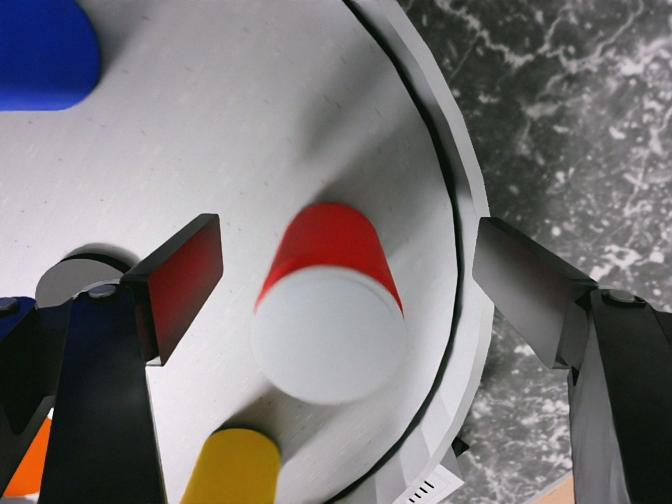

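Scene clock: 92.57 s.
left_arm: end_effector_position=(+0.8314, +0.0565, +0.1304) position_measured=3 object_status=3 end_effector_quat_wxyz=(-0.233, +0.744, -0.270, +0.565) | right_arm: end_effector_position=(+0.5165, +0.4583, +0.1202) position_measured=66 object_status=3 end_effector_quat_wxyz=(+0.000, +0.410, +0.912, +0.000)
Joint names: [wrist pitch, forearm roll, wrist roll, shoulder, waist, elbow]
Joint positions: left_arm=[-0.852 -0.036 2.327 0.434 0.016 -2.244] | right_arm=[1.037 0 -0.05 0.342 0.676 -1.762]
Joint torques (N m): left_arm=[-2.37 1.77 -0.02 -64.29 -1.67 21.09] | right_arm=[0.13 3.83 -0.11 -71.97 1.4 36.53]
External joint torques (N m): left_arm=[-0.29 0.2 -0.01 -1.23 1.63 0.41] | right_arm=[-0.14 -0.09 0.11 1.31 -1.1 -0.52]
Flange force (N): left_arm=[-1.3 -3.8 -1.0] | right_arm=[-1.4 0.6 1.8]
Wrist depth (mm): cam_left_wrist=[2265 - - 2099 2043 1972 1600 / 3051 2311 2724 2571 2200 1774 1404 / - 1354 2571 2408 1907 1486 1293 / - 136 2724 1907 1623 1346 130 / - 136 1972 1720 1448 229 112 / - 2200 1845 1486 237 206 179 / 1695 1774 1658 257 217 187 168] | cam_right_wrist=[117 152 176 177 220 222 224 / 185 186 184 185 186 241 238 / 198 197 110 128 199 247 253 / 208 126 118 209 212 140 269 / - 98 227 228 225 112 82 / - 241 240 245 238 303 64 / - - 207 258 242 - -]
Joint targets: left_arm=[-0.852 -0.036 2.327 0.434 0.016 -2.244] | right_arm=[1.037 0.000 -0.050 0.342 0.676 -1.762]
Tool commands: left_gripper/position=+1.0 left_gripper/force_limit=+1.0 left_gripper/speed=+1.0 right_gripper/position=+0.5 right_gripper/force_limit=-0.9 right_gripper/speed=+0.5
wait: 1.50 s; at rest by 0.17 s
camera_calibration:
cam_right_wrist: T_world_to_cam=[[0.742811, 0.66934, 0.0147097, -0.686043], [0.626515, -0.702696, 0.337191, -0.0332012], [0.236032, -0.241253, -0.941322, 0.248759], [0, 0, 0, 1]] pos_world=[0.471686, 0.49588, 0.255449]
Images, in order (width x height): cam_right_wrist 672x504.

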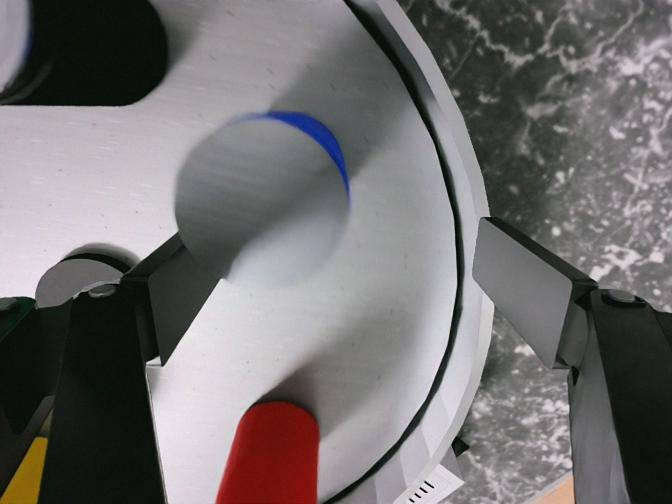

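Emit:
wait(seconds=0.1)

Scene clock: 95.17 s.
left_arm: end_effector_position=(+0.8314, +0.0565, +0.1304) position_measured=3 object_status=3 end_effector_quat_wxyz=(-0.233, +0.744, -0.270, +0.565) | right_arm: end_effector_position=(+0.5165, +0.4583, +0.1202) position_measured=66 object_status=3 end_effector_quat_wxyz=(+0.000, +0.410, +0.912, +0.000)
Joint names: [wrist pitch, forearm roll, wrist roll, shoulder, waist, elbow]
Joint positions: left_arm=[-0.852 -0.036 2.327 0.434 0.016 -2.244] | right_arm=[1.037 0 -0.05 0.342 0.676 -1.762]
Joint torques (N m): left_arm=[-2.42 1.68 -0.07 -64.31 -1.93 21.01] | right_arm=[0.12 3.83 -0.08 -72.07 1.19 36.47]
External joint torques (N m): left_arm=[-0.23 0.31 0.03 -0.96 1.52 0.44] | right_arm=[-0.11 -0.11 0.08 1.41 -0.93 -0.68]
Flange force (N): left_arm=[-1.5 -3.6 -0.5] | right_arm=[-1.2 0.5 2.0]
Wrist depth (mm): cam_left_wrist=[2080 2138 2383 - 2043 1990 1611 / 2138 2311 2335 2514 2179 1760 1430 / 2724 2460 1439 2460 1860 1525 1271 / - 135 2660 1891 1578 1354 130 / - 1875 1923 1658 1430 229 112 / - 2179 1802 1515 242 206 180 / 1733 1907 1658 258 217 187 168] | cam_right_wrist=[175 175 176 176 220 224 226 / 186 186 187 187 189 238 237 / 198 198 198 199 198 253 253 / 208 206 209 207 212 140 270 / - 98 228 155 221 112 88 / - 240 245 136 142 306 64 / - - 224 153 233 - -]
Joint targets: left_arm=[-0.852 -0.036 2.327 0.434 0.016 -2.244] | right_arm=[1.037 0.000 -0.050 0.342 0.676 -1.762]
Tool commands: left_gripper/position=+1.0 left_gripper/force_limit=+1.0 left_gripper/speed=+1.0 right_gripper/position=+0.5 right_gripper/force_limit=-0.9 right_gripper/speed=+0.5
wait: 0.10 s; at rest from the start

Emit:
wait(seconds=0.1)

Scene clock: 95.43 s.
left_arm: end_effector_position=(+0.8314, +0.0565, +0.1304) position_measured=3 object_status=3 end_effector_quat_wxyz=(-0.233, +0.744, -0.270, +0.565) | right_arm: end_effector_position=(+0.5165, +0.4583, +0.1202) position_measured=66 object_status=3 end_effector_quat_wxyz=(+0.000, +0.410, +0.912, +0.000)
Joint names: [wrist pitch, forearm roll, wrist roll, shoulder, waist, elbow]
Joint positions: left_arm=[-0.852 -0.036 2.327 0.434 0.016 -2.244] | right_arm=[1.037 0 -0.05 0.342 0.676 -1.762]
Joint torques (N m): left_arm=[-2.42 1.7 -0.03 -64.46 -1.57 20.85] | right_arm=[0.11 3.8 -0.07 -72.04 1.17 36.53]
External joint torques (N m): left_arm=[-0.24 0.26 -0.01 -1.18 1.64 0.59] | right_arm=[-0.11 -0.08 0.07 1.94 -1.17 -0.69]
Flange force (N): left_arm=[-1.3 -4.0 -0.6] | right_arm=[-1.6 1.2 2.4]
Wrist depth (mm): cam_left_wrist=[1907 2061 2221 2221 2080 2025 1578 / 2359 2221 2383 - 2288 1747 1404 / - 1354 1278 2265 1891 1467 1278 / 2288 136 2724 1875 1623 1362 130 / - 146 1907 1634 1404 230 112 / - 2288 1816 1556 242 206 179 / - 1923 1670 256 217 187 168] | cam_right_wrist=[176 175 176 177 219 224 224 / 186 186 186 187 189 236 239 / 198 199 198 199 198 253 249 / 208 205 209 212 212 140 270 / - 98 227 202 224 113 88 / - 241 240 153 217 - 64 / - 242 239 148 153 - -]
Joint targets: left_arm=[-0.852 -0.036 2.327 0.434 0.016 -2.244] | right_arm=[1.037 0.000 -0.050 0.342 0.676 -1.762]
Tool commands: left_gripper/position=+1.0 left_gripper/force_limit=+1.0 left_gripper/speed=+1.0 right_gripper/position=+0.5 right_gripper/force_limit=-0.9 right_gripper/speed=+0.5
wait: 0.10 s; at rest from the start


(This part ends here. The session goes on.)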